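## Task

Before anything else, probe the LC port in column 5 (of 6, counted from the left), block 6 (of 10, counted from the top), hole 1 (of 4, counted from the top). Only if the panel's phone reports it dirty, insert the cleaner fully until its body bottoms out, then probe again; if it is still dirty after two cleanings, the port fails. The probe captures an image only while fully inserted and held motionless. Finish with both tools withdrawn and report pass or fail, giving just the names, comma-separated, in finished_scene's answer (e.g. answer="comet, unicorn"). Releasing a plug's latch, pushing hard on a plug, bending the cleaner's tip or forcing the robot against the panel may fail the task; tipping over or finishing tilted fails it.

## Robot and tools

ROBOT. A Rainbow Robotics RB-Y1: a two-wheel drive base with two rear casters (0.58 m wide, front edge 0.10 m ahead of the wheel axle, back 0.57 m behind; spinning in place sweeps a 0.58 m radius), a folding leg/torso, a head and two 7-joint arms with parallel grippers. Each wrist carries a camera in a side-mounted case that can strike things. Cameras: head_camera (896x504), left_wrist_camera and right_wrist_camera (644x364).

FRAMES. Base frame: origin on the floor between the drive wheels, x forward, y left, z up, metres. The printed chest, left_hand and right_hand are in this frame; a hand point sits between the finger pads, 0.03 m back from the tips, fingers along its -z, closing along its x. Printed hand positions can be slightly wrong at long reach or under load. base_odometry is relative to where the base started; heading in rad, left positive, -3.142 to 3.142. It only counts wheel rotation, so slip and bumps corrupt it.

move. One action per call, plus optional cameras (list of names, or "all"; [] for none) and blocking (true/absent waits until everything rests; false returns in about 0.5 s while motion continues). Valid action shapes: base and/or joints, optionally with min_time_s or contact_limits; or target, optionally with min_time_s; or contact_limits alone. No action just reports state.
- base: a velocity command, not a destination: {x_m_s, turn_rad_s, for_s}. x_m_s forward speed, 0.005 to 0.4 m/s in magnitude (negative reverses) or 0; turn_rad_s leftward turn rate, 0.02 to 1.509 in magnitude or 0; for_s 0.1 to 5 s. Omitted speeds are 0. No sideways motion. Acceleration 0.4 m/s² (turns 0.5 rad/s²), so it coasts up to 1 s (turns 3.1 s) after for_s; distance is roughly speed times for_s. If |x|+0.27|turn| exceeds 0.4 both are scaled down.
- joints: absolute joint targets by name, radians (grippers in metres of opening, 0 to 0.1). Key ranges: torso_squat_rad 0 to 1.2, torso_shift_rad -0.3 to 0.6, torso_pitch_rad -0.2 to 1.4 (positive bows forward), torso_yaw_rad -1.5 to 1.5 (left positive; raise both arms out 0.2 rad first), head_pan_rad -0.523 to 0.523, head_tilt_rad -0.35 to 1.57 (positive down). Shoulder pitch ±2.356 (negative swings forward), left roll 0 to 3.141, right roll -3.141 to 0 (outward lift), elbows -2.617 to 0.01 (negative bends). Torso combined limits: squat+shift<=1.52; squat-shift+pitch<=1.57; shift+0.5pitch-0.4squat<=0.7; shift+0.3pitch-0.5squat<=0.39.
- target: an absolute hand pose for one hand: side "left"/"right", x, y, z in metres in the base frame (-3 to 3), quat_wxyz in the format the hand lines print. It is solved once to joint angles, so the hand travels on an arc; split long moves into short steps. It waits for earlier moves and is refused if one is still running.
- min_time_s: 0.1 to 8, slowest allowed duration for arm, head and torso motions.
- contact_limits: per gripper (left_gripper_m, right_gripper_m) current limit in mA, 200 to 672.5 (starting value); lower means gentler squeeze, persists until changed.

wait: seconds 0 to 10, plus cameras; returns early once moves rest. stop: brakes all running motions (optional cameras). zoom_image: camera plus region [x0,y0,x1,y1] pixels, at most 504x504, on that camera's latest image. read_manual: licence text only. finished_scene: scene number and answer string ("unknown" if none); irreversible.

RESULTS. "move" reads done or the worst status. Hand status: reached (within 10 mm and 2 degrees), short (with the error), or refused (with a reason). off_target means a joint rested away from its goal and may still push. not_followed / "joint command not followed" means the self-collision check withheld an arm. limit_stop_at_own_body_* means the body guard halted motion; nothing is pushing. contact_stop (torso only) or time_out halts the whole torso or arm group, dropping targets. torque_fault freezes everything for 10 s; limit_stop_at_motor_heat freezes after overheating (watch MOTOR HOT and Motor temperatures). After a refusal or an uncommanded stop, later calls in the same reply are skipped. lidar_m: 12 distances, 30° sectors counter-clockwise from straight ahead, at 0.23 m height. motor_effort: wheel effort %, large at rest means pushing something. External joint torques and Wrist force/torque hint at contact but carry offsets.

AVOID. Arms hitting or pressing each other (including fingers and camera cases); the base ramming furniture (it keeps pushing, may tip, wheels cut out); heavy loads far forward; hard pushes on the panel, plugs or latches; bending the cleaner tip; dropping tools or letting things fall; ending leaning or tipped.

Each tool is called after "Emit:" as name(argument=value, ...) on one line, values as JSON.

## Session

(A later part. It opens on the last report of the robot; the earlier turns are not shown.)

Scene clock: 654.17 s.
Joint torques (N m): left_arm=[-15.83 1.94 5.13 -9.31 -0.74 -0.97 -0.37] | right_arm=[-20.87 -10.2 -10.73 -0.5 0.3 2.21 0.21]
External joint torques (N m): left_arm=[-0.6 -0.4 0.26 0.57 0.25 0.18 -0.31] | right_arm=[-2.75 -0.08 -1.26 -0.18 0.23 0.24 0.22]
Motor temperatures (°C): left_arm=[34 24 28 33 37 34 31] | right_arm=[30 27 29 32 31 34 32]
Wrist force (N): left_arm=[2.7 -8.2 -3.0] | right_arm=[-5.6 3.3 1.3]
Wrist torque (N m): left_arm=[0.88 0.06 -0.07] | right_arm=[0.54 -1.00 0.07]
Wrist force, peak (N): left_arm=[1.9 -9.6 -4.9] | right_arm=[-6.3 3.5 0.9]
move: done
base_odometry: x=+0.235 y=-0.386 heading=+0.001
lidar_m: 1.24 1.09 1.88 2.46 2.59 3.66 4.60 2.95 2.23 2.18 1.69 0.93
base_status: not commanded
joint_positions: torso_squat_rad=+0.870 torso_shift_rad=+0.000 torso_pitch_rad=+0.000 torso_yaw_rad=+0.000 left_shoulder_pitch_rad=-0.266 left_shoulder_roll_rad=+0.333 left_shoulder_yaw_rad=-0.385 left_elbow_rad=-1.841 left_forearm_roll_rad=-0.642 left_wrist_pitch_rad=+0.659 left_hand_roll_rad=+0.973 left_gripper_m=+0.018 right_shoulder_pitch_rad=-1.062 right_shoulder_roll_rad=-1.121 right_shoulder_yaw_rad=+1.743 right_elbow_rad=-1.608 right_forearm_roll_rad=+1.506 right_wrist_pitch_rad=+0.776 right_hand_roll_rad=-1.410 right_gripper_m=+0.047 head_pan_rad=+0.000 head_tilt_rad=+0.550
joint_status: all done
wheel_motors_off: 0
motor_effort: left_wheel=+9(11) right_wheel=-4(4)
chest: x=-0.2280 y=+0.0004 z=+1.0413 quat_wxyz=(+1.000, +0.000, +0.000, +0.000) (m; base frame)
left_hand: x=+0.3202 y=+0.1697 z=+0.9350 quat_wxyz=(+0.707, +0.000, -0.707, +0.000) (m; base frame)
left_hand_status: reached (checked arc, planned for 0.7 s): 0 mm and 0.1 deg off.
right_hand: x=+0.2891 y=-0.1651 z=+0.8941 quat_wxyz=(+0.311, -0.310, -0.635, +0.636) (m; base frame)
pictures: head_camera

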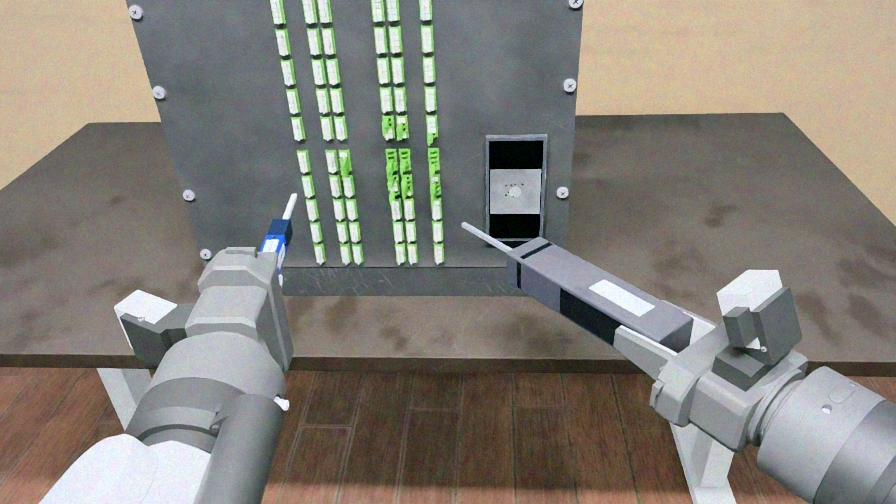

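Emit:
move(target={"side":"left","x":0.3,"y":0.24,"z":0.93,"quat_wxyz":[0.2989,0.2989,-0.6409,-0.6409]}, min_time_s=3, cameras=["head_camera"])

Emit:
move(target={"side":"left","x":0.378,"y":0.258,"z":0.914,"quat_wxyz":[0.2989,0.2989,-0.6409,-0.6409]}, cameras=["head_camera"])

Emit:
move(target={"side":"right","x":0.2,"y":-0.235,"z":0.9,"quat_wxyz":[0.31,-0.31,-0.6356,0.6356]}, cameras=["head_camera"])

Emit:
move(target={"side":"right","x":0.22,"y":-0.18,"z":0.96,"quat_wxyz":[0.4972,-0.5264,-0.5019,0.4739]}, min_time_s=1.5, cameras=[])

Emit:
move(target={"side":"right","x":0.24,"y":0.07,"z":0.94,"quat_wxyz":[0.4972,-0.5264,-0.5019,0.4739]}, min_time_s=2, cameras=["head_camera"])

Emit:
move(target={"side":"right","x":0.29,"y":0.088,"z":0.9347,"quat_wxyz":[0.4972,-0.5264,-0.5019,0.4739]}, min_time_s=1.5, cameras=["all"])

Emit:
zoom_image(camera="left_wrist_camera", region=[290, 10, 360, 80])

Emit:
zoom_image(camera="head_camera", region=[385, 140, 425, 180])

Scene clock: 660.57 s.
Joint torques (N m): left_arm=[-14.47 12.52 9.06 -7.26 1.19 0.65 -0.52] | right_arm=[-20.47 -10.08 -10.69 -0.55 0.33 2.31 0.21]
External joint torques (N m): left_arm=[0.97 1 0.84 0.73 -0.03 0.23 -0.53] | right_arm=[-2.35 0.04 -1.22 -0.22 0.25 0.35 0.21]
Motor temperatures (°C): left_arm=[33 24 29 33 37 34 31] | right_arm=[30 27 29 32 31 34 32]
Wrist force (N): left_arm=[8.3 -15.0 -4.1] | right_arm=[-5.4 2.8 1.1]
Wrist torque (N m): left_arm=[1.22 0.31 -0.16] | right_arm=[0.59 -0.98 0.12]
Wrist force, peak (N): left_arm=[8.3 -15.6 -3.3] | right_arm=[-6.2 3.4 1.0]
move: done
base_odometry: x=+0.235 y=-0.386 heading=+0.001
lidar_m: 1.23 1.08 1.86 2.45 2.58 3.67 4.60 2.95 2.25 2.17 1.68 0.92
base_status: not commanded
joint_positions: torso_squat_rad=+0.870 torso_shift_rad=+0.000 torso_pitch_rad=+0.000 torso_yaw_rad=+0.000 left_shoulder_pitch_rad=-0.245 left_shoulder_roll_rad=+0.711 left_shoulder_yaw_rad=-0.089 left_elbow_rad=-1.496 left_forearm_roll_rad=-1.016 left_wrist_pitch_rad=-0.603 left_hand_roll_rad=+0.207 left_gripper_m=+0.018 right_shoulder_pitch_rad=-1.062 right_shoulder_roll_rad=-1.121 right_shoulder_yaw_rad=+1.743 right_elbow_rad=-1.608 right_forearm_roll_rad=+1.506 right_wrist_pitch_rad=+0.776 right_hand_roll_rad=-1.410 right_gripper_m=+0.047 head_pan_rad=+0.000 head_tilt_rad=+0.550
joint_status: all done
wheel_motors_off: 0
motor_effort: left_wheel=+9(11) right_wheel=-4(4)
chest: x=-0.2280 y=+0.0004 z=+1.0413 quat_wxyz=(+1.000, +0.000, +0.000, +0.000) (m; base frame)
left_hand: x=+0.2997 y=+0.2396 z=+0.9305 quat_wxyz=(+0.300, +0.299, -0.640, -0.641) (m; base frame)
left_hand_status: reached (checked arc, planned for 3.0 s): 1 mm and 0.2 deg off.
right_hand: x=+0.2891 y=-0.1651 z=+0.8941 quat_wxyz=(+0.311, -0.310, -0.635, +0.636) (m; base frame)
pictures: head_camera

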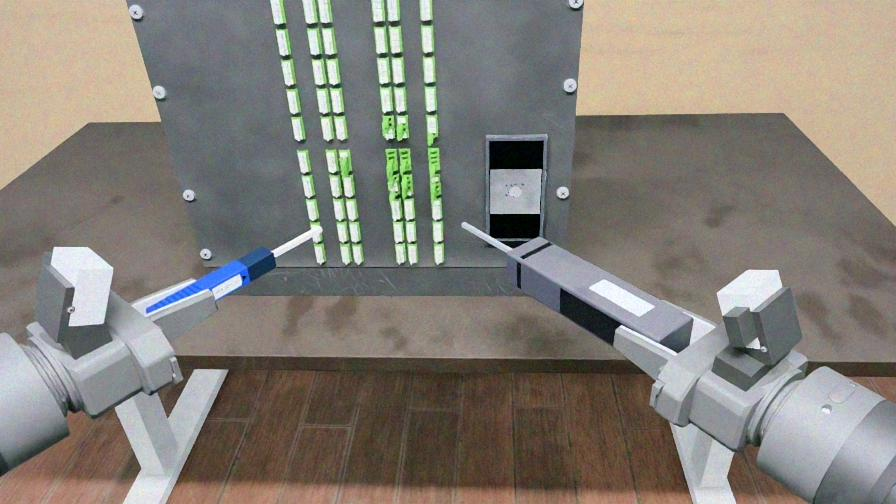

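Scene clock: 661.93 s.
Joint torques (N m): left_arm=[-20.28 12.46 6.28 -7.66 1.72 0.29 -0.01] | right_arm=[-20.72 -10.35 -11.15 -0.48 0.39 2.25 0.29]
External joint torques (N m): left_arm=[0.39 0.14 0.62 0.86 0.12 0.44 -0.02] | right_arm=[-2.6 -0.24 -1.68 -0.16 0.31 0.28 0.3]
Motor temperatures (°C): left_arm=[33 24 29 33 37 34 31] | right_arm=[30 27 29 32 31 34 32]
Wrist force (N): left_arm=[8.3 -14.4 -3.3] | right_arm=[-5.2 3.4 0.8]
Wrist torque (N m): left_arm=[1.18 0.34 -0.16] | right_arm=[0.52 -0.97 0.11]
Wrist force, peak (N): left_arm=[8.6 -15.8 -3.2] | right_arm=[-5.7 3.7 1.0]
move: done
base_odometry: x=+0.235 y=-0.386 heading=+0.001
lidar_m: 1.24 1.09 1.86 2.45 2.59 3.69 4.61 2.96 2.24 2.18 1.69 0.92
base_status: not commanded
joint_positions: torso_squat_rad=+0.870 torso_shift_rad=+0.000 torso_pitch_rad=+0.000 torso_yaw_rad=+0.000 left_shoulder_pitch_rad=-0.614 left_shoulder_roll_rad=+0.600 left_shoulder_yaw_rad=-0.066 left_elbow_rad=-0.850 left_forearm_roll_rad=-0.931 left_wrist_pitch_rad=-0.840 left_hand_roll_rad=-0.074 left_gripper_m=+0.018 right_shoulder_pitch_rad=-1.062 right_shoulder_roll_rad=-1.121 right_shoulder_yaw_rad=+1.743 right_elbow_rad=-1.608 right_forearm_roll_rad=+1.506 right_wrist_pitch_rad=+0.776 right_hand_roll_rad=-1.410 right_gripper_m=+0.047 head_pan_rad=+0.000 head_tilt_rad=+0.550
joint_status: all done
wheel_motors_off: 0
motor_effort: left_wheel=+8(11) right_wheel=-4(4)
chest: x=-0.2280 y=+0.0004 z=+1.0413 quat_wxyz=(+1.000, +0.000, +0.000, +0.000) (m; base frame)
left_hand: x=+0.3777 y=+0.2576 z=+0.9146 quat_wxyz=(+0.300, +0.300, -0.640, -0.641) (m; base frame)
left_hand_status: reached (checked arc, planned for 1.0 s): 1 mm and 0.2 deg off.
right_hand: x=+0.2891 y=-0.1651 z=+0.8941 quat_wxyz=(+0.311, -0.310, -0.635, +0.636) (m; base frame)
pictures: head_camera

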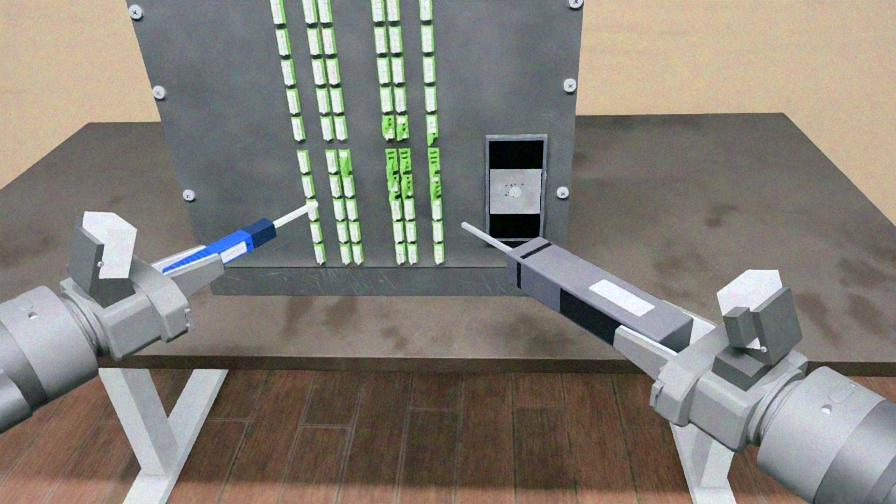

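Scene clock: 663.43 s.
Joint torques (N m): left_arm=[-20.35 11.88 5.91 -7.93 1.61 0.1 -0.02] | right_arm=[-15.63 -10.39 -9.12 -1.91 0.15 2.31 -0.17]
External joint torques (N m): left_arm=[0.32 -0.43 0.25 0.59 0.01 0.26 -0.03] | right_arm=[-2.44 0.95 -1.13 -0.74 0.06 0.34 -0.17]
Motor temperatures (°C): left_arm=[33 25 29 33 37 34 31] | right_arm=[30 27 29 32 31 34 32]
Wrist force (N): left_arm=[8.4 -15.5 -3.4] | right_arm=[-5.5 3.4 0.7]
Wrist torque (N m): left_arm=[1.26 0.35 -0.16] | right_arm=[0.51 -1.03 0.10]
Wrist force, peak (N): left_arm=[8.4 -15.5 -3.4] | right_arm=[-6.4 3.6 1.8]
move: done
base_odometry: x=+0.235 y=-0.386 heading=+0.001
lidar_m: 1.23 1.08 1.86 2.46 2.60 3.66 4.62 2.96 2.24 2.17 1.67 0.92
base_status: not commanded
joint_positions: torso_squat_rad=+0.870 torso_shift_rad=+0.000 torso_pitch_rad=+0.000 torso_yaw_rad=+0.000 left_shoulder_pitch_rad=-0.614 left_shoulder_roll_rad=+0.600 left_shoulder_yaw_rad=-0.066 left_elbow_rad=-0.850 left_forearm_roll_rad=-0.931 left_wrist_pitch_rad=-0.840 left_hand_roll_rad=-0.074 left_gripper_m=+0.018 right_shoulder_pitch_rad=-0.958 right_shoulder_roll_rad=-1.422 right_shoulder_yaw_rad=+1.830 right_elbow_rad=-1.866 right_forearm_roll_rad=+1.679 right_wrist_pitch_rad=+0.924 right_hand_roll_rad=-1.439 right_gripper_m=+0.047 head_pan_rad=+0.000 head_tilt_rad=+0.550
joint_status: all done
wheel_motors_off: 0
motor_effort: left_wheel=+8(10) right_wheel=-5(6)
chest: x=-0.2280 y=+0.0003 z=+1.0413 quat_wxyz=(+1.000, +0.000, +0.000, +0.000) (m; base frame)
left_hand: x=+0.3777 y=+0.2576 z=+0.9146 quat_wxyz=(+0.300, +0.300, -0.640, -0.641) (m; base frame)
right_hand: x=+0.2001 y=-0.2350 z=+0.8996 quat_wxyz=(+0.310, -0.310, -0.635, +0.636) (m; base frame)
right_hand_status: reached (checked arc, planned for 0.6 s): 0 mm and 0.0 deg off.
pictures: head_camera

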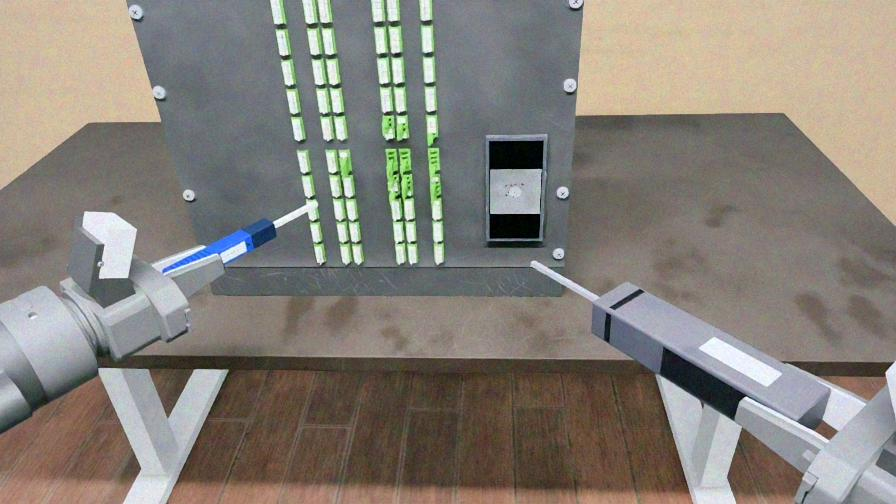

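Scene clock: 665.27 s.
Joint torques (N m): left_arm=[-20.43 12.16 6.1 -7.96 1.63 0 -0.08] | right_arm=[-17.76 -7.85 -10.11 -4.15 2.97 0.44 -0.25]
External joint torques (N m): left_arm=[0.23 -0.16 0.44 0.55 0.02 0.15 -0.1] | right_arm=[-2.66 -0.41 -1.38 -0.55 1.1 -0.22 -0.24]
Motor temperatures (°C): left_arm=[33 25 29 33 37 34 31] | right_arm=[30 27 29 32 31 34 32]
Wrist force (N): left_arm=[8.0 -15.3 -3.4] | right_arm=[-6.1 3.0 1.3]
Wrist torque (N m): left_arm=[1.28 0.31 -0.16] | right_arm=[0.60 -1.13 0.09]
Wrist force, peak (N): left_arm=[9.2 -15.4 -3.4] | right_arm=[-6.4 4.4 1.6]
move: done
base_odometry: x=+0.235 y=-0.386 heading=+0.001
lidar_m: 1.23 1.09 1.86 2.46 2.59 3.66 4.61 2.96 2.24 2.18 1.69 0.92
base_status: not commanded
joint_positions: torso_squat_rad=+0.870 torso_shift_rad=+0.000 torso_pitch_rad=+0.000 torso_yaw_rad=+0.000 left_shoulder_pitch_rad=-0.614 left_shoulder_roll_rad=+0.600 left_shoulder_yaw_rad=-0.066 left_elbow_rad=-0.850 left_forearm_roll_rad=-0.931 left_wrist_pitch_rad=-0.840 left_hand_roll_rad=-0.074 left_gripper_m=+0.018 right_shoulder_pitch_rad=-0.967 right_shoulder_roll_rad=-1.027 right_shoulder_yaw_rad=+1.560 right_elbow_rad=-2.259 right_forearm_roll_rad=+0.634 right_wrist_pitch_rad=+1.638 right_hand_roll_rad=-0.335 right_gripper_m=+0.047 head_pan_rad=+0.000 head_tilt_rad=+0.550
joint_status: all done
wheel_motors_off: 0
motor_effort: left_wheel=+8(9) right_wheel=-5(5)
chest: x=-0.2280 y=+0.0003 z=+1.0413 quat_wxyz=(+1.000, +0.000, +0.000, +0.000) (m; base frame)
left_hand: x=+0.3777 y=+0.2576 z=+0.9146 quat_wxyz=(+0.300, +0.300, -0.640, -0.641) (m; base frame)
right_hand: x=+0.2198 y=-0.1800 z=+0.9597 quat_wxyz=(+0.497, -0.526, -0.502, +0.474) (m; base frame)
right_hand_status: reached (checked arc, planned for 1.5 s): 0 mm and 0.1 deg off.
pictures: none
No camera images: "cameras" was empty.

Scene clock: 667.60 s.
Joint torques (N m): left_arm=[-20.3 12.03 5.61 -7.84 1.77 0.19 0.04] | right_arm=[-20.18 -1.02 -9.86 -3.39 2.86 0.09 0.08]
External joint torques (N m): left_arm=[0.37 -0.28 -0.04 0.68 0.17 0.34 0.02] | right_arm=[-2.7 -0.26 -1.16 0.04 0.92 -0.24 0.08]
Motor temperatures (°C): left_arm=[33 25 29 33 37 34 31] | right_arm=[30 27 29 32 31 34 32]
Wrist force (N): left_arm=[9.0 -15.2 -2.8] | right_arm=[-5.2 3.1 1.3]
Wrist torque (N m): left_arm=[1.27 0.42 -0.17] | right_arm=[0.58 -0.99 0.08]
Wrist force, peak (N): left_arm=[8.6 -15.7 -3.1] | right_arm=[-6.0 3.7 0.8]
move: done
base_odometry: x=+0.235 y=-0.386 heading=+0.001
lidar_m: 1.23 1.10 1.88 2.46 2.59 3.68 4.61 2.95 2.25 2.17 1.69 0.92
base_status: not commanded
joint_positions: torso_squat_rad=+0.870 torso_shift_rad=+0.000 torso_pitch_rad=+0.000 torso_yaw_rad=+0.000 left_shoulder_pitch_rad=-0.614 left_shoulder_roll_rad=+0.600 left_shoulder_yaw_rad=-0.066 left_elbow_rad=-0.850 left_forearm_roll_rad=-0.931 left_wrist_pitch_rad=-0.840 left_hand_roll_rad=-0.074 left_gripper_m=+0.018 right_shoulder_pitch_rad=-1.116 right_shoulder_roll_rad=-0.118 right_shoulder_yaw_rad=+1.456 right_elbow_rad=-1.512 right_forearm_roll_rad=+0.528 right_wrist_pitch_rad=+1.729 right_hand_roll_rad=-0.163 right_gripper_m=+0.047 head_pan_rad=+0.000 head_tilt_rad=+0.550
joint_status: all done
wheel_motors_off: 0
motor_effort: left_wheel=+9(10) right_wheel=-5(6)
chest: x=-0.2280 y=+0.0003 z=+1.0413 quat_wxyz=(+1.000, +0.000, +0.000, +0.000) (m; base frame)
left_hand: x=+0.3777 y=+0.2576 z=+0.9146 quat_wxyz=(+0.300, +0.300, -0.640, -0.641) (m; base frame)
right_hand: x=+0.2398 y=+0.0700 z=+0.9398 quat_wxyz=(+0.497, -0.526, -0.502, +0.474) (m; base frame)
right_hand_status: reached (checked arc, planned for 2.0 s): 0 mm and 0.1 deg off.
pictures: head_camera

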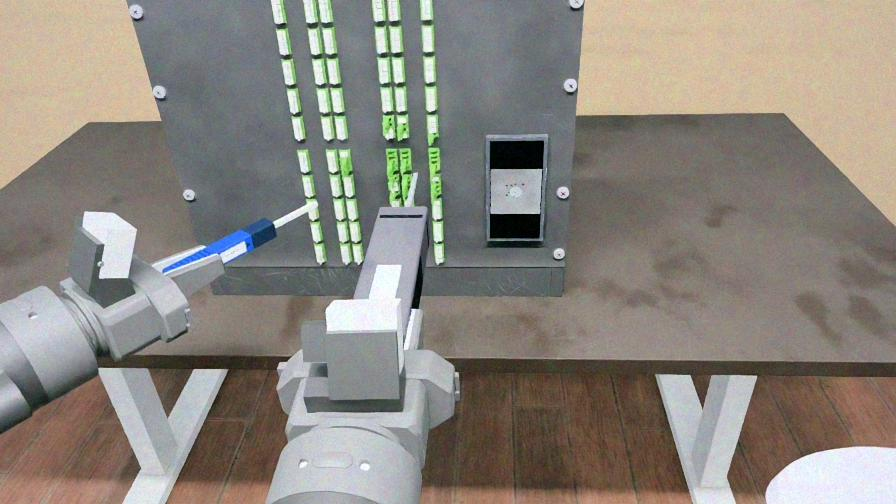

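Scene clock: 669.43 s.
Joint torques (N m): left_arm=[-20.1 11.95 6.08 -7.98 1.71 0.16 -0.16] | right_arm=[-22.19 -1.01 -8.81 -2.44 2.87 0.15 -0.33]
External joint torques (N m): left_arm=[0.57 -0.36 0.42 0.54 0.11 0.31 -0.17] | right_arm=[-3.16 0.43 -0.92 0.29 0.96 -0.33 -0.33]
Motor temperatures (°C): left_arm=[33 25 29 33 37 34 31] | right_arm=[30 27 29 32 31 34 32]
Wrist force (N): left_arm=[8.7 -14.8 -2.7] | right_arm=[-5.9 3.4 0.8]
Wrist torque (N m): left_arm=[1.21 0.40 -0.17] | right_arm=[0.50 -1.08 0.11]
Wrist force, peak (N): left_arm=[8.4 -15.7 -3.3] | right_arm=[-6.2 3.7 1.2]
move: done
base_odometry: x=+0.235 y=-0.386 heading=+0.001
lidar_m: 1.23 1.08 1.86 2.45 2.58 3.66 4.60 2.96 2.24 2.18 1.69 0.92
base_status: not commanded
joint_positions: torso_squat_rad=+0.870 torso_shift_rad=+0.000 torso_pitch_rad=+0.000 torso_yaw_rad=+0.000 left_shoulder_pitch_rad=-0.614 left_shoulder_roll_rad=+0.600 left_shoulder_yaw_rad=-0.066 left_elbow_rad=-0.850 left_forearm_roll_rad=-0.931 left_wrist_pitch_rad=-0.840 left_hand_roll_rad=-0.074 left_gripper_m=+0.018 right_shoulder_pitch_rad=-1.174 right_shoulder_roll_rad=-0.029 right_shoulder_yaw_rad=+1.422 right_elbow_rad=-1.205 right_forearm_roll_rad=+0.485 right_wrist_pitch_rad=+1.531 right_hand_roll_rad=-0.242 right_gripper_m=+0.047 head_pan_rad=+0.000 head_tilt_rad=+0.550
joint_status: all done
wheel_motors_off: 0
motor_effort: left_wheel=+8(9) right_wheel=-5(5)
chest: x=-0.2280 y=+0.0003 z=+1.0413 quat_wxyz=(+1.000, +0.000, +0.000, +0.000) (m; base frame)
left_hand: x=+0.3777 y=+0.2576 z=+0.9146 quat_wxyz=(+0.300, +0.300, -0.640, -0.641) (m; base frame)
right_hand: x=+0.2899 y=+0.0879 z=+0.9344 quat_wxyz=(+0.497, -0.526, -0.502, +0.474) (m; base frame)
right_hand_status: reached (checked arc, planned for 1.5 s): 0 mm and 0.1 deg off.
pictures: head_camera, left_wrist_camera, right_wrist_camera

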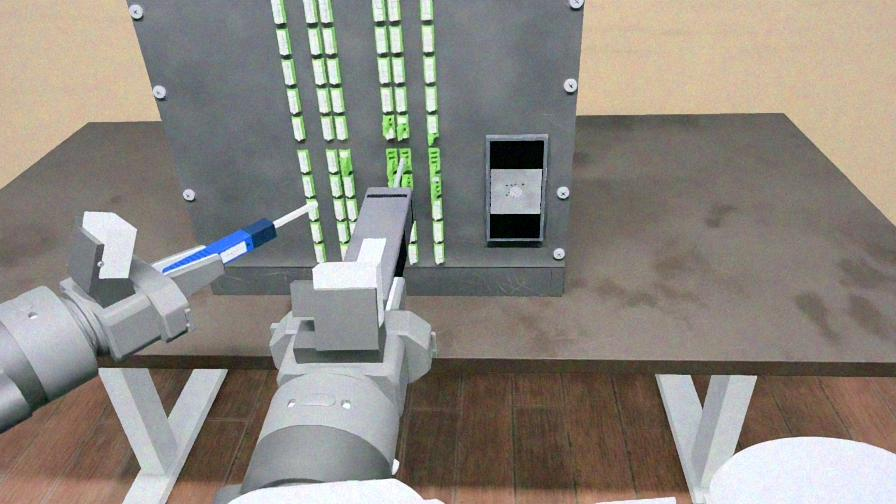

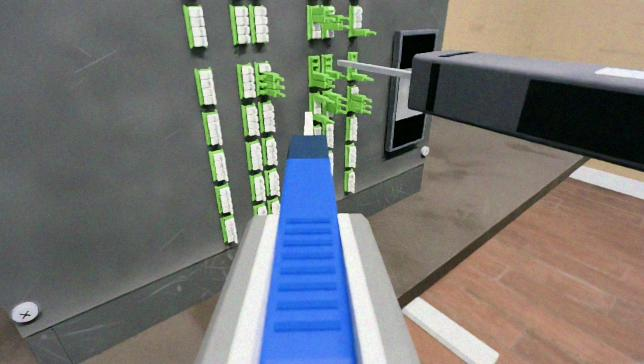

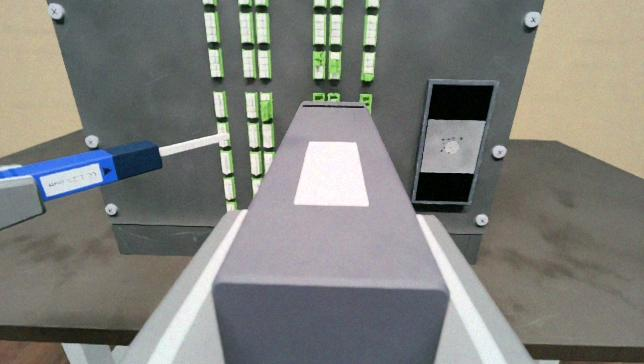

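Scaled by 7.200 from the camera's 644x364 image, which has a finer 1265x715 frame.

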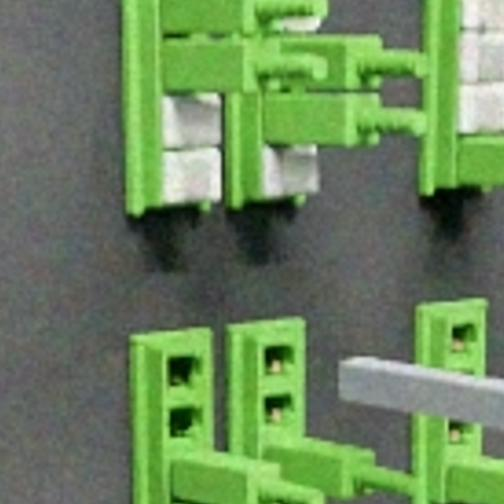

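Scaled by 12.600 from the camera's 896x504 image, which has a finer 1280x720 frame.

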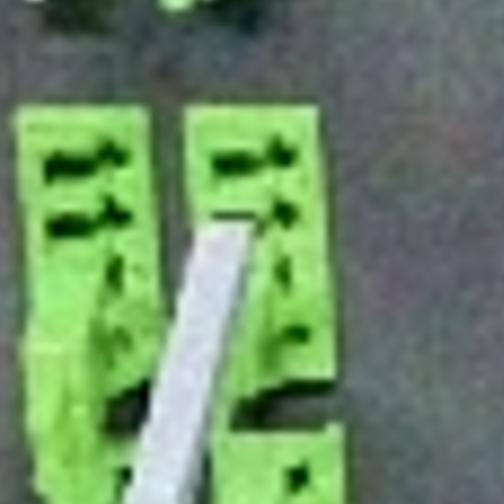

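Emit:
move(target={"side":"right","x":0.3015,"y":0.0881,"z":0.9361,"quat_wxyz":[0.4972,-0.5264,-0.5019,0.4739]}, min_time_s=1.5, cameras=["head_camera","left_wrist_camera"])

Emit:
zoom_image(camera="left_wrist_camera", region=[310, 45, 340, 75])

Emit:
zoom_image(camera="head_camera", region=[385, 140, 425, 180])

Emit:
move(target={"side":"right","x":0.3055,"y":0.0876,"z":0.936,"quat_wxyz":[0.4972,-0.5264,-0.5019,0.4739]}, min_time_s=1.5, cameras=["head_camera","left_wrist_camera"])

Emit:
zoom_image(camera="left_wrist_camera", region=[310, 45, 340, 75])

Emit:
zoom_image(camera="head_camera", region=[385, 140, 425, 180])

Scene clock: 673.43 s.
Joint torques (N m): left_arm=[-20.54 12.08 6.22 -7.72 1.72 0.01 -0.22] | right_arm=[-22.89 -0.88 -9.02 -2.27 2.73 -0.02 -0.33]
External joint torques (N m): left_arm=[0.13 -0.23 0.57 0.8 0.12 0.17 -0.23] | right_arm=[-3.48 0.84 -1.33 0.31 0.84 -0.52 -0.32]
Motor temperatures (°C): left_arm=[33 25 29 32 38 34 31] | right_arm=[30 27 29 32 31 34 32]
Wrist force (N): left_arm=[8.5 -14.4 -3.0] | right_arm=[-5.8 3.3 1.0]
Wrist torque (N m): left_arm=[1.16 0.36 -0.18] | right_arm=[0.54 -1.05 0.11]
Wrist force, peak (N): left_arm=[8.9 -15.6 -3.0] | right_arm=[-6.3 3.4 1.4]
move: done
base_odometry: x=+0.235 y=-0.386 heading=+0.001
lidar_m: 1.24 1.09 1.85 2.45 2.58 3.67 4.61 2.94 2.23 2.18 1.68 0.91
base_status: not commanded
joint_positions: torso_squat_rad=+0.870 torso_shift_rad=+0.000 torso_pitch_rad=+0.000 torso_yaw_rad=+0.000 left_shoulder_pitch_rad=-0.614 left_shoulder_roll_rad=+0.600 left_shoulder_yaw_rad=-0.066 left_elbow_rad=-0.850 left_forearm_roll_rad=-0.931 left_wrist_pitch_rad=-0.840 left_hand_roll_rad=-0.074 left_gripper_m=+0.018 right_shoulder_pitch_rad=-1.188 right_shoulder_roll_rad=-0.021 right_shoulder_yaw_rad=+1.412 right_elbow_rad=-1.150 right_forearm_roll_rad=+0.477 right_wrist_pitch_rad=+1.488 right_hand_roll_rad=-0.254 right_gripper_m=+0.047 head_pan_rad=+0.000 head_tilt_rad=+0.550
joint_status: all done
wheel_motors_off: 0
motor_effort: left_wheel=+8(10) right_wheel=-5(5)
chest: x=-0.2280 y=+0.0003 z=+1.0413 quat_wxyz=(+1.000, +0.000, +0.000, +0.000) (m; base frame)
left_hand: x=+0.3777 y=+0.2576 z=+0.9146 quat_wxyz=(+0.300, +0.300, -0.640, -0.641) (m; base frame)
right_hand: x=+0.3015 y=+0.0879 z=+0.9358 quat_wxyz=(+0.497, -0.526, -0.501, +0.474) (m; base frame)
right_hand_status: reached (checked arc, planned for 1.5 s): 0 mm and 0.0 deg off.
pictures: head_camera, left_wrist_camera

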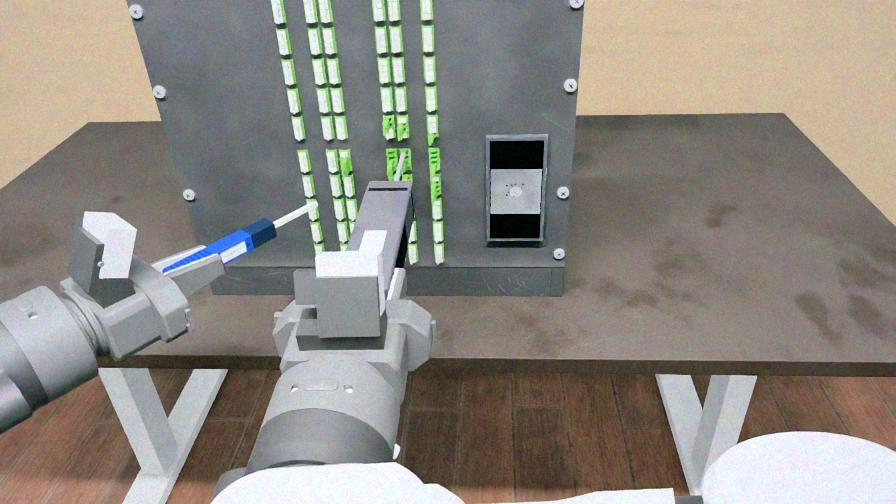

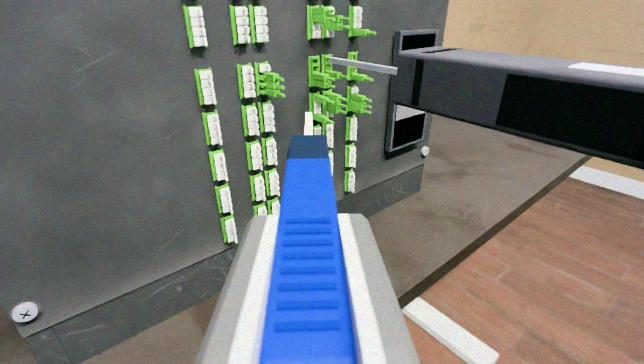

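Scaled by 16.800 from the camera's 644x364 image, which has a finer 1265x715 frame.

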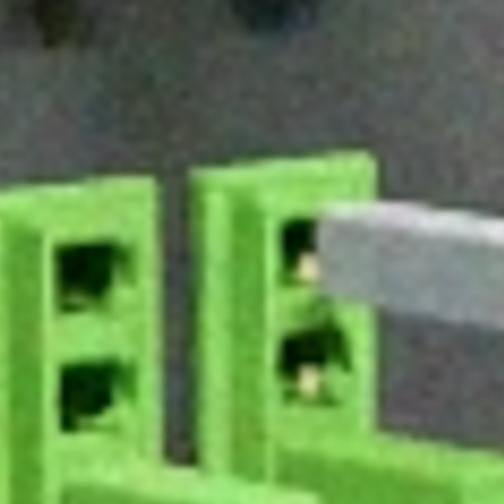

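Scaled by 12.600 from the camera's 896x504 image, which has a finer 1280x720 frame.

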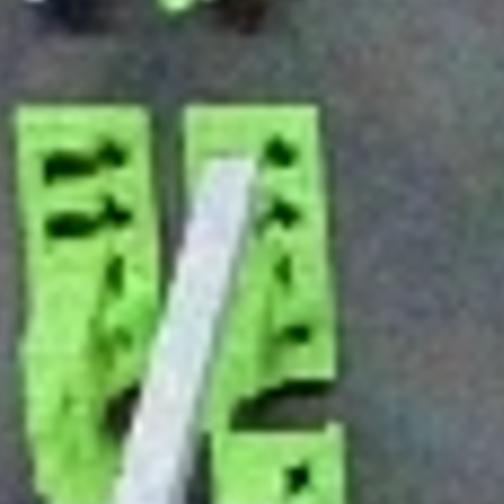

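Scene clock: 675.27 s.
Joint torques (N m): left_arm=[-20.29 12.33 6.22 -7.88 1.74 0.18 -0.09] | right_arm=[-23.31 -2.18 -9.21 -1.65 2.73 0.7 -0.23]
External joint torques (N m): left_arm=[0.38 0.02 0.56 0.64 0.14 0.34 -0.1] | right_arm=[-3.77 -0.37 -1.58 0.88 0.84 0.19 -0.23]
Motor temperatures (°C): left_arm=[33 25 29 32 38 34 31] | right_arm=[30 27 29 32 31 34 32]
Wrist force (N): left_arm=[9.0 -14.9 -2.6] | right_arm=[-4.4 3.5 1.0]
Wrist torque (N m): left_arm=[1.22 0.45 -0.13] | right_arm=[0.75 -1.37 0.08]
Wrist force, peak (N): left_arm=[8.6 -15.7 -3.1] | right_arm=[-5.3 2.9 9.1]
move: done
base_odometry: x=+0.235 y=-0.386 heading=+0.001
lidar_m: 1.23 1.08 1.86 2.45 2.58 3.66 4.60 2.96 2.25 2.18 1.70 0.93
base_status: not commanded
joint_positions: torso_squat_rad=+0.870 torso_shift_rad=+0.000 torso_pitch_rad=+0.000 torso_yaw_rad=+0.000 left_shoulder_pitch_rad=-0.614 left_shoulder_roll_rad=+0.600 left_shoulder_yaw_rad=-0.066 left_elbow_rad=-0.850 left_forearm_roll_rad=-0.931 left_wrist_pitch_rad=-0.840 left_hand_roll_rad=-0.074 left_gripper_m=+0.018 right_shoulder_pitch_rad=-1.191 right_shoulder_roll_rad=-0.019 right_shoulder_yaw_rad=+1.410 right_elbow_rad=-1.132 right_forearm_roll_rad=+0.475 right_wrist_pitch_rad=+1.473 right_hand_roll_rad=-0.259 right_gripper_m=+0.047 head_pan_rad=+0.000 head_tilt_rad=+0.550
joint_status: all done
wheel_motors_off: 0
motor_effort: left_wheel=+8(9) right_wheel=-5(5)
chest: x=-0.2280 y=+0.0003 z=+1.0413 quat_wxyz=(+1.000, +0.000, +0.000, +0.000) (m; base frame)
left_hand: x=+0.3777 y=+0.2576 z=+0.9146 quat_wxyz=(+0.300, +0.300, -0.640, -0.641) (m; base frame)
right_hand: x=+0.3052 y=+0.0876 z=+0.9357 quat_wxyz=(+0.497, -0.526, -0.502, +0.474) (m; base frame)
right_hand_status: reached (checked arc, planned for 1.5 s): 0 mm and 0.1 deg off.
pictures: head_camera, left_wrist_camera

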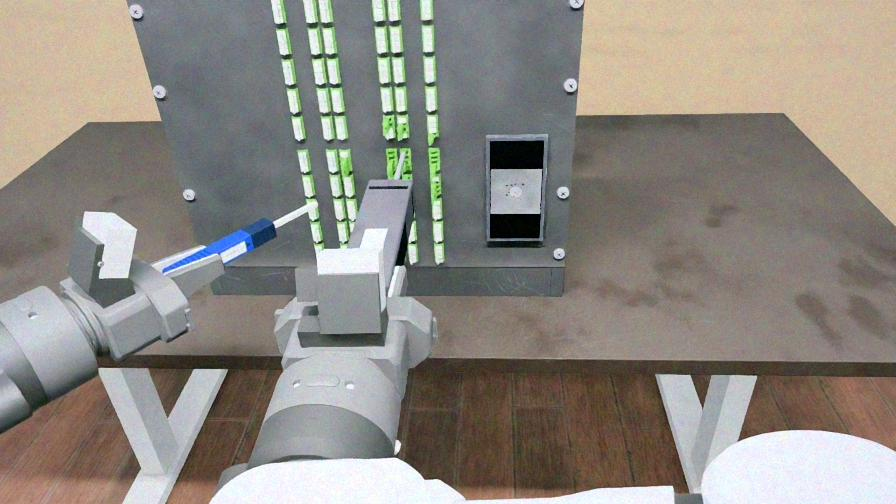

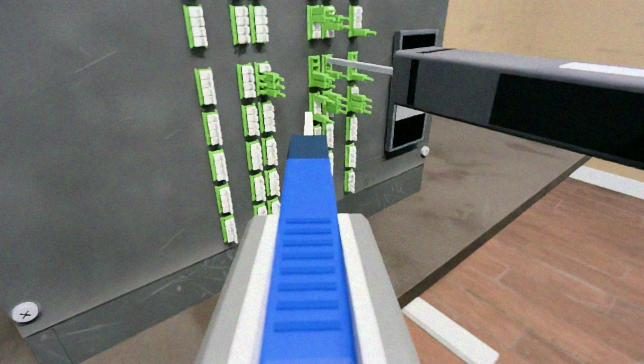

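Scaled by 16.800 from the camera's 644x364 image, which has a finer 1265x715 frame.

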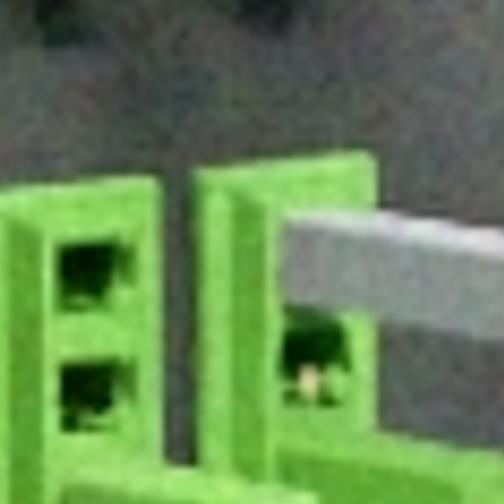

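Scaled by 12.600 from the camera's 896x504 image, which has a finer 1280x720 frame.

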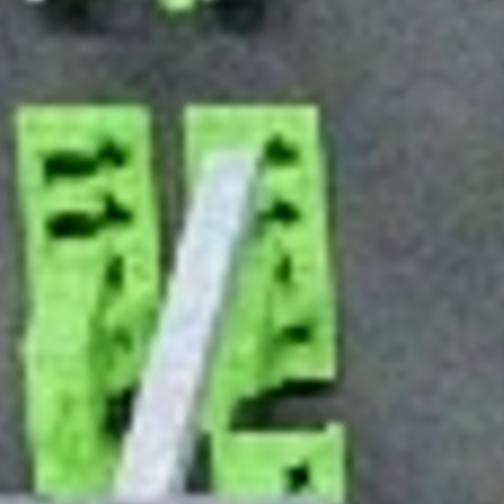

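Emit:
move(target={"side":"right","x":0.309,"y":0.0874,"z":0.9357,"quat_wxyz":[0.4972,-0.5264,-0.5019,0.4739]}, min_time_s=1, cameras=[])

Emit:
move(target={"side":"right","x":0.312,"y":0.087,"z":0.9354,"quat_wxyz":[0.4972,-0.5264,-0.5019,0.4739]}, min_time_s=1, cameras=[])

Emit:
move(target={"side":"right","x":0.315,"y":0.0864,"z":0.9352,"quat_wxyz":[0.4972,-0.5264,-0.5019,0.4739]}, min_time_s=1, cameras=[])

Emit:
move(target={"side":"right","x":0.3175,"y":0.0856,"z":0.935,"quat_wxyz":[0.4972,-0.5264,-0.5019,0.4739]}, min_time_s=1, cameras=[])

Emit:
move(target={"side":"right","x":0.3195,"y":0.0848,"z":0.935,"quat_wxyz":[0.4972,-0.5264,-0.5019,0.4739]}, min_time_s=1, cameras=["head_camera"])

Emit:
wait(seconds=1.5, cameras=["head_camera","left_wrist_camera"])

Emit:
zoom_image(camera="head_camera", region=[486, 140, 546, 220])

Emit:
zoom_image(camera="head_camera", region=[495, 170, 535, 210])

Scene clock: 679.63 s.
Joint torques (N m): left_arm=[-20.49 12.17 6.15 -7.9 1.78 0.08 -0.18] | right_arm=[-23.14 -2.49 -9.34 -1.46 2.62 0.79 -0.34]
External joint torques (N m): left_arm=[0.18 -0.14 0.49 0.61 0.18 0.23 -0.2] | right_arm=[-3.5 -0.61 -1.79 1.02 0.74 0.26 -0.33]
Motor temperatures (°C): left_arm=[33 25 29 32 38 34 31] | right_arm=[30 27 29 32 31 34 32]
Wrist force (N): left_arm=[8.5 -14.5 -3.0] | right_arm=[-4.3 3.9 2.3]
Wrist torque (N m): left_arm=[1.15 0.36 -0.11] | right_arm=[0.49 -1.31 0.10]
Wrist force, peak (N): left_arm=[9.4 -15.0 -3.6] | right_arm=[-5.9 3.9 1.9]
move: done
base_odometry: x=+0.235 y=-0.386 heading=+0.001
lidar_m: 1.24 1.09 1.86 2.45 2.58 3.69 4.60 2.95 2.24 2.18 1.68 0.92
base_status: not commanded
joint_positions: torso_squat_rad=+0.870 torso_shift_rad=+0.000 torso_pitch_rad=+0.000 torso_yaw_rad=+0.000 left_shoulder_pitch_rad=-0.614 left_shoulder_roll_rad=+0.600 left_shoulder_yaw_rad=-0.066 left_elbow_rad=-0.850 left_forearm_roll_rad=-0.931 left_wrist_pitch_rad=-0.840 left_hand_roll_rad=-0.074 left_gripper_m=+0.018 right_shoulder_pitch_rad=-1.195 right_shoulder_roll_rad=-0.015 right_shoulder_yaw_rad=+1.408 right_elbow_rad=-1.113 right_forearm_roll_rad=+0.474 right_wrist_pitch_rad=+1.458 right_hand_roll_rad=-0.265 right_gripper_m=+0.047 head_pan_rad=+0.000 head_tilt_rad=+0.550
joint_status: all done
wheel_motors_off: 0
motor_effort: left_wheel=+8(10) right_wheel=-5(5)
chest: x=-0.2280 y=+0.0003 z=+1.0413 quat_wxyz=(+1.000, +0.000, +0.000, +0.000) (m; base frame)
left_hand: x=+0.3777 y=+0.2576 z=+0.9146 quat_wxyz=(+0.300, +0.300, -0.640, -0.641) (m; base frame)
right_hand: x=+0.3087 y=+0.0875 z=+0.9354 quat_wxyz=(+0.497, -0.526, -0.502, +0.474) (m; base frame)
right_hand_status: reached (checked arc, planned for 1.0 s): 0 mm and 0.1 deg off.
pictures: none
No camera images: "cameras" was empty.

Scene clock: 680.97 s.
Joint torques (N m): left_arm=[-20.52 12.17 6.44 -7.88 1.71 0.11 -0.05] | right_arm=[-22.8 -2.37 -9.22 -1.16 2.39 0.92 -0.16]
External joint torques (N m): left_arm=[0.15 -0.14 0.78 0.64 0.1 0.26 -0.07] | right_arm=[-3.07 -0.42 -1.75 1.28 0.51 0.38 -0.15]
Motor temperatures (°C): left_arm=[33 25 28 32 38 34 31] | right_arm=[30 27 29 32 31 34 32]
Wrist force (N): left_arm=[8.4 -14.6 -3.1] | right_arm=[-4.3 3.2 2.1]
Wrist torque (N m): left_arm=[1.21 0.36 -0.16] | right_arm=[0.44 -1.44 0.09]
Wrist force, peak (N): left_arm=[9.0 -15.5 -3.6] | right_arm=[-5.7 3.5 1.7]
move: done
base_odometry: x=+0.235 y=-0.386 heading=+0.001
lidar_m: 1.23 1.09 1.85 2.44 2.59 3.67 4.61 2.95 2.23 2.18 1.68 0.92
base_status: not commanded
joint_positions: torso_squat_rad=+0.870 torso_shift_rad=+0.000 torso_pitch_rad=+0.000 torso_yaw_rad=+0.000 left_shoulder_pitch_rad=-0.614 left_shoulder_roll_rad=+0.600 left_shoulder_yaw_rad=-0.066 left_elbow_rad=-0.850 left_forearm_roll_rad=-0.931 left_wrist_pitch_rad=-0.840 left_hand_roll_rad=-0.074 left_gripper_m=+0.018 right_shoulder_pitch_rad=-1.197 right_shoulder_roll_rad=-0.012 right_shoulder_yaw_rad=+1.407 right_elbow_rad=-1.097 right_forearm_roll_rad=+0.473 right_wrist_pitch_rad=+1.446 right_hand_roll_rad=-0.269 right_gripper_m=+0.047 head_pan_rad=+0.000 head_tilt_rad=+0.550
joint_status: all done
wheel_motors_off: 0
motor_effort: left_wheel=+7(10) right_wheel=-5(5)
chest: x=-0.2280 y=+0.0003 z=+1.0413 quat_wxyz=(+1.000, +0.000, +0.000, +0.000) (m; base frame)
left_hand: x=+0.3777 y=+0.2576 z=+0.9146 quat_wxyz=(+0.300, +0.300, -0.640, -0.641) (m; base frame)
right_hand: x=+0.3117 y=+0.0871 z=+0.9352 quat_wxyz=(+0.497, -0.526, -0.502, +0.474) (m; base frame)
right_hand_status: reached (checked arc, planned for 1.0 s): 0 mm and 0.1 deg off.
pictures: none
No camera images: "cameras" was empty.

Scene clock: 682.30 s.
Joint torques (N m): left_arm=[-20.62 12.07 6.15 -8.07 1.74 0.18 -0.05] | right_arm=[-22.55 -3.72 -9.07 -0.38 2.06 0.7 -0.29]
External joint torques (N m): left_arm=[0.05 -0.24 0.49 0.45 0.14 0.33 -0.07] | right_arm=[-2.73 -1.7 -1.66 2.02 0.19 0.15 -0.28]
Motor temperatures (°C): left_arm=[33 25 28 32 38 34 31] | right_arm=[30 27 29 32 31 34 32]
Wrist force (N): left_arm=[8.4 -14.0 -2.2] | right_arm=[-4.1 2.0 5.8]
Wrist torque (N m): left_arm=[1.13 0.36 -0.16] | right_arm=[0.38 -1.34 0.06]
Wrist force, peak (N): left_arm=[8.3 -15.6 -3.8] | right_arm=[-4.5 2.3 6.2]
move: done
base_odometry: x=+0.235 y=-0.386 heading=+0.001
lidar_m: 1.24 1.09 1.87 2.45 2.58 3.67 4.61 2.96 2.23 2.18 1.68 0.93
base_status: not commanded
joint_positions: torso_squat_rad=+0.870 torso_shift_rad=+0.000 torso_pitch_rad=+0.000 torso_yaw_rad=+0.000 left_shoulder_pitch_rad=-0.614 left_shoulder_roll_rad=+0.600 left_shoulder_yaw_rad=-0.066 left_elbow_rad=-0.850 left_forearm_roll_rad=-0.931 left_wrist_pitch_rad=-0.840 left_hand_roll_rad=-0.074 left_gripper_m=+0.018 right_shoulder_pitch_rad=-1.200 right_shoulder_roll_rad=-0.011 right_shoulder_yaw_rad=+1.405 right_elbow_rad=-1.083 right_forearm_roll_rad=+0.473 right_wrist_pitch_rad=+1.434 right_hand_roll_rad=-0.274 right_gripper_m=+0.047 head_pan_rad=+0.000 head_tilt_rad=+0.550
joint_status: all done
wheel_motors_off: 0
motor_effort: left_wheel=+7(9) right_wheel=-5(5)
chest: x=-0.2280 y=+0.0003 z=+1.0413 quat_wxyz=(+1.000, +0.000, +0.000, +0.000) (m; base frame)
left_hand: x=+0.3777 y=+0.2576 z=+0.9146 quat_wxyz=(+0.300, +0.300, -0.640, -0.641) (m; base frame)
right_hand: x=+0.3146 y=+0.0868 z=+0.9350 quat_wxyz=(+0.497, -0.526, -0.502, +0.474) (m; base frame)
right_hand_status: reached (checked arc, planned for 1.0 s): 1 mm and 0.1 deg off.
pictures: none
No camera images: "cameras" was empty.

Scene clock: 683.63 s.
Joint torques (N m): left_arm=[-20.43 12.63 6.24 -7.96 1.79 0.11 -0.12] | right_arm=[-23.46 -6.67 -9.91 1.7 1.8 -0.24 -0.31]
External joint torques (N m): left_arm=[0.25 0.32 0.58 0.56 0.19 0.26 -0.14] | right_arm=[-3.56 -4.6 -2.54 4.06 -0.07 -0.79 -0.31]
Motor temperatures (°C): left_arm=[33 25 28 32 38 34 31] | right_arm=[30 27 29 32 31 34 32]
Wrist force (N): left_arm=[7.7 -15.1 -3.2] | right_arm=[-6.1 0.7 17.5]
Wrist torque (N m): left_arm=[1.25 0.27 -0.17] | right_arm=[0.28 -0.91 0.09]
Wrist force, peak (N): left_arm=[8.9 -15.3 -3.2] | right_arm=[-6.3 0.3 18.0]
move: done
base_odometry: x=+0.235 y=-0.386 heading=+0.001
lidar_m: 1.24 1.08 1.87 2.46 2.58 3.68 4.60 2.96 2.25 2.18 1.69 0.91
base_status: not commanded
joint_positions: torso_squat_rad=+0.870 torso_shift_rad=+0.000 torso_pitch_rad=+0.000 torso_yaw_rad=+0.000 left_shoulder_pitch_rad=-0.614 left_shoulder_roll_rad=+0.600 left_shoulder_yaw_rad=-0.066 left_elbow_rad=-0.850 left_forearm_roll_rad=-0.931 left_wrist_pitch_rad=-0.840 left_hand_roll_rad=-0.074 left_gripper_m=+0.018 right_shoulder_pitch_rad=-1.201 right_shoulder_roll_rad=-0.010 right_shoulder_yaw_rad=+1.405 right_elbow_rad=-1.072 right_forearm_roll_rad=+0.472 right_wrist_pitch_rad=+1.425 right_hand_roll_rad=-0.278 right_gripper_m=+0.047 head_pan_rad=+0.000 head_tilt_rad=+0.550
joint_status: all done
wheel_motors_off: 0
motor_effort: left_wheel=+7(10) right_wheel=-5(6)
chest: x=-0.2281 y=+0.0003 z=+1.0413 quat_wxyz=(+1.000, +0.000, +0.000, +0.000) (m; base frame)
left_hand: x=+0.3776 y=+0.2576 z=+0.9147 quat_wxyz=(+0.300, +0.300, -0.640, -0.641) (m; base frame)
right_hand: x=+0.3167 y=+0.0864 z=+0.9347 quat_wxyz=(+0.497, -0.525, -0.502, +0.474) (m; base frame)
right_hand_status: reached (checked arc, planned for 1.0 s): 1 mm and 0.1 deg off.
pictures: none
No camera images: "cameras" was empty.

Scene clock: 684.97 s.
Joint torques (N m): left_arm=[-20.43 12.39 5.86 -7.97 1.68 0.17 -0.1] | right_arm=[-24.56 -10.04 -10.34 3.42 1.84 -1.44 -0.33]
External joint torques (N m): left_arm=[0.25 0.08 0.21 0.55 0.08 0.32 -0.12] | right_arm=[-4.61 -7.93 -3 5.75 -0.01 -1.99 -0.33]
Motor temperatures (°C): left_arm=[33 25 28 32 38 34 31] | right_arm=[30 27 29 32 31 34 32]
Wrist force (N): left_arm=[8.6 -15.4 -2.8] | right_arm=[-7.8 -1.1 32.4]
Wrist torque (N m): left_arm=[1.28 0.39 -0.19] | right_arm=[0.29 -0.29 0.12]
Wrist force, peak (N): left_arm=[8.9 -15.3 -3.2] | right_arm=[-8.2 -1.2 34.0]
move: done
base_odometry: x=+0.235 y=-0.386 heading=+0.001
lidar_m: 1.24 1.09 1.86 2.45 2.60 3.67 4.59 2.94 2.23 2.18 1.68 0.92
base_status: not commanded
joint_positions: torso_squat_rad=+0.870 torso_shift_rad=+0.000 torso_pitch_rad=-0.001 torso_yaw_rad=+0.000 left_shoulder_pitch_rad=-0.614 left_shoulder_roll_rad=+0.600 left_shoulder_yaw_rad=-0.066 left_elbow_rad=-0.850 left_forearm_roll_rad=-0.931 left_wrist_pitch_rad=-0.840 left_hand_roll_rad=-0.074 left_gripper_m=+0.018 right_shoulder_pitch_rad=-1.202 right_shoulder_roll_rad=-0.009 right_shoulder_yaw_rad=+1.404 right_elbow_rad=-1.065 right_forearm_roll_rad=+0.471 right_wrist_pitch_rad=+1.417 right_hand_roll_rad=-0.281 right_gripper_m=+0.047 head_pan_rad=+0.000 head_tilt_rad=+0.550
joint_status: all done
wheel_motors_off: 0
motor_effort: left_wheel=+8(10) right_wheel=-4(5)
chest: x=-0.2283 y=+0.0003 z=+1.0413 quat_wxyz=(+1.000, +0.000, +0.000, +0.000) (m; base frame)
left_hand: x=+0.3775 y=+0.2576 z=+0.9149 quat_wxyz=(+0.300, +0.300, -0.640, -0.641) (m; base frame)
right_hand: x=+0.3181 y=+0.0862 z=+0.9346 quat_wxyz=(+0.497, -0.525, -0.502, +0.475) (m; base frame)
right_hand_status: reached (checked arc, planned for 1.0 s): 2 mm and 0.2 deg off.
pictures: head_camera

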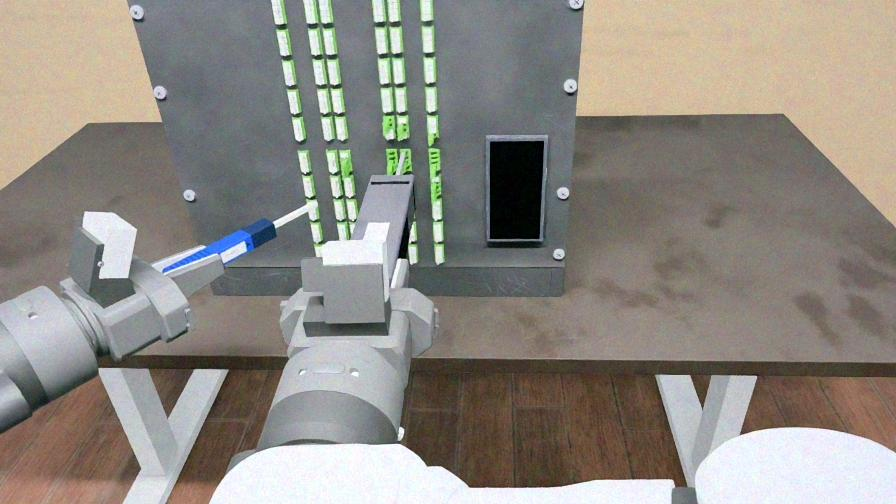

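Scene clock: 686.47 s.
Joint torques (N m): left_arm=[-20.45 12.29 6.14 -7.97 1.65 0.15 -0.11] | right_arm=[-24.51 -10.28 -10.68 3.65 1.84 -1.49 -0.12]
External joint torques (N m): left_arm=[0.24 -0.02 0.48 0.55 0.05 0.3 -0.12] | right_arm=[-4.56 -8.17 -3.35 5.99 -0.02 -2.04 -0.11]
Motor temperatures (°C): left_arm=[33 25 28 32 38 34 31] | right_arm=[31 27 29 32 31 34 32]
Wrist force (N): left_arm=[8.6 -14.4 -3.5] | right_arm=[-8.1 -0.8 31.4]
Wrist torque (N m): left_arm=[1.13 0.37 -0.18] | right_arm=[0.29 -0.34 0.08]
Wrist force, peak (N): left_arm=[8.7 -15.3 -3.0] | right_arm=[-8.5 -0.6 31.9]
base_odometry: x=+0.235 y=-0.386 heading=+0.001
lidar_m: 1.22 1.10 1.85 2.45 2.59 3.66 4.61 2.96 2.24 2.19 1.68 0.93
base_status: not commanded
joint_positions: torso_squat_rad=+0.870 torso_shift_rad=+0.000 torso_pitch_rad=-0.001 torso_yaw_rad=+0.000 left_shoulder_pitch_rad=-0.614 left_shoulder_roll_rad=+0.600 left_shoulder_yaw_rad=-0.066 left_elbow_rad=-0.850 left_forearm_roll_rad=-0.931 left_wrist_pitch_rad=-0.840 left_hand_roll_rad=-0.074 left_gripper_m=+0.018 right_shoulder_pitch_rad=-1.202 right_shoulder_roll_rad=-0.009 right_shoulder_yaw_rad=+1.404 right_elbow_rad=-1.065 right_forearm_roll_rad=+0.471 right_wrist_pitch_rad=+1.417 right_hand_roll_rad=-0.281 right_gripper_m=+0.047 head_pan_rad=+0.000 head_tilt_rad=+0.550
joint_status: all done
wheel_motors_off: 0
motor_effort: left_wheel=+10(10) right_wheel=-5(5)
chest: x=-0.2283 y=+0.0003 z=+1.0413 quat_wxyz=(+1.000, +0.000, +0.000, +0.000) (m; base frame)
left_hand: x=+0.3775 y=+0.2576 z=+0.9149 quat_wxyz=(+0.300, +0.300, -0.640, -0.641) (m; base frame)
right_hand: x=+0.3181 y=+0.0862 z=+0.9346 quat_wxyz=(+0.497, -0.525, -0.502, +0.475) (m; base frame)
right_hand_status: reached (checked arc, planned for 1.0 s): 2 mm and 0.2 deg off.
wait: 1.50 s; at rest by 0.27 s
pictures: head_camera, left_wrist_camera

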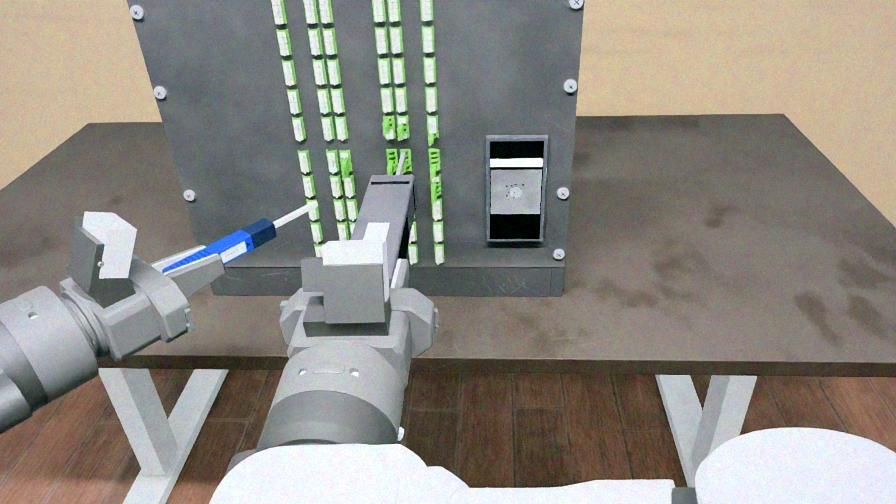

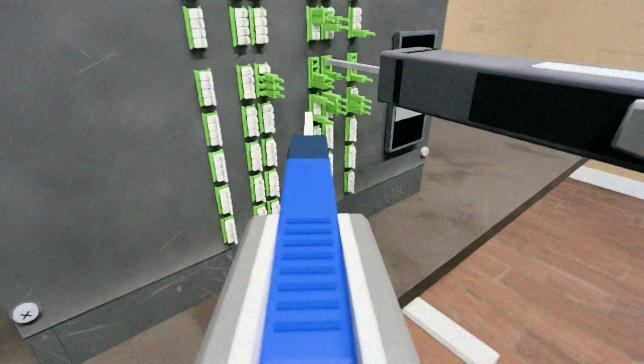

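Scaled by 6.300 from the camera's 896x504 image, which has a finer 1280x720 frame.

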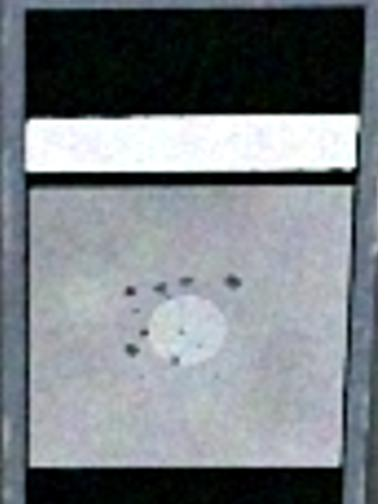

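Scaled by 12.600 from the camera's 896x504 image, which has a finer 1280x720 frame.

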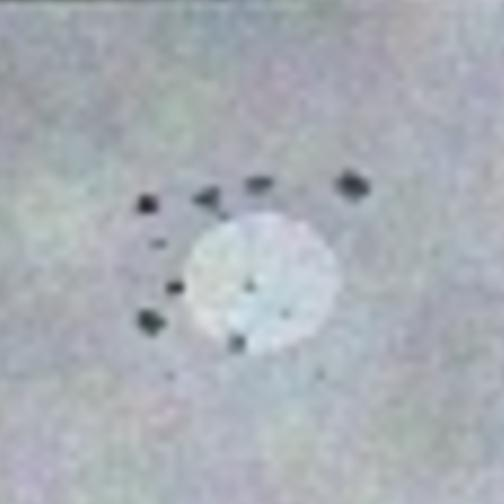

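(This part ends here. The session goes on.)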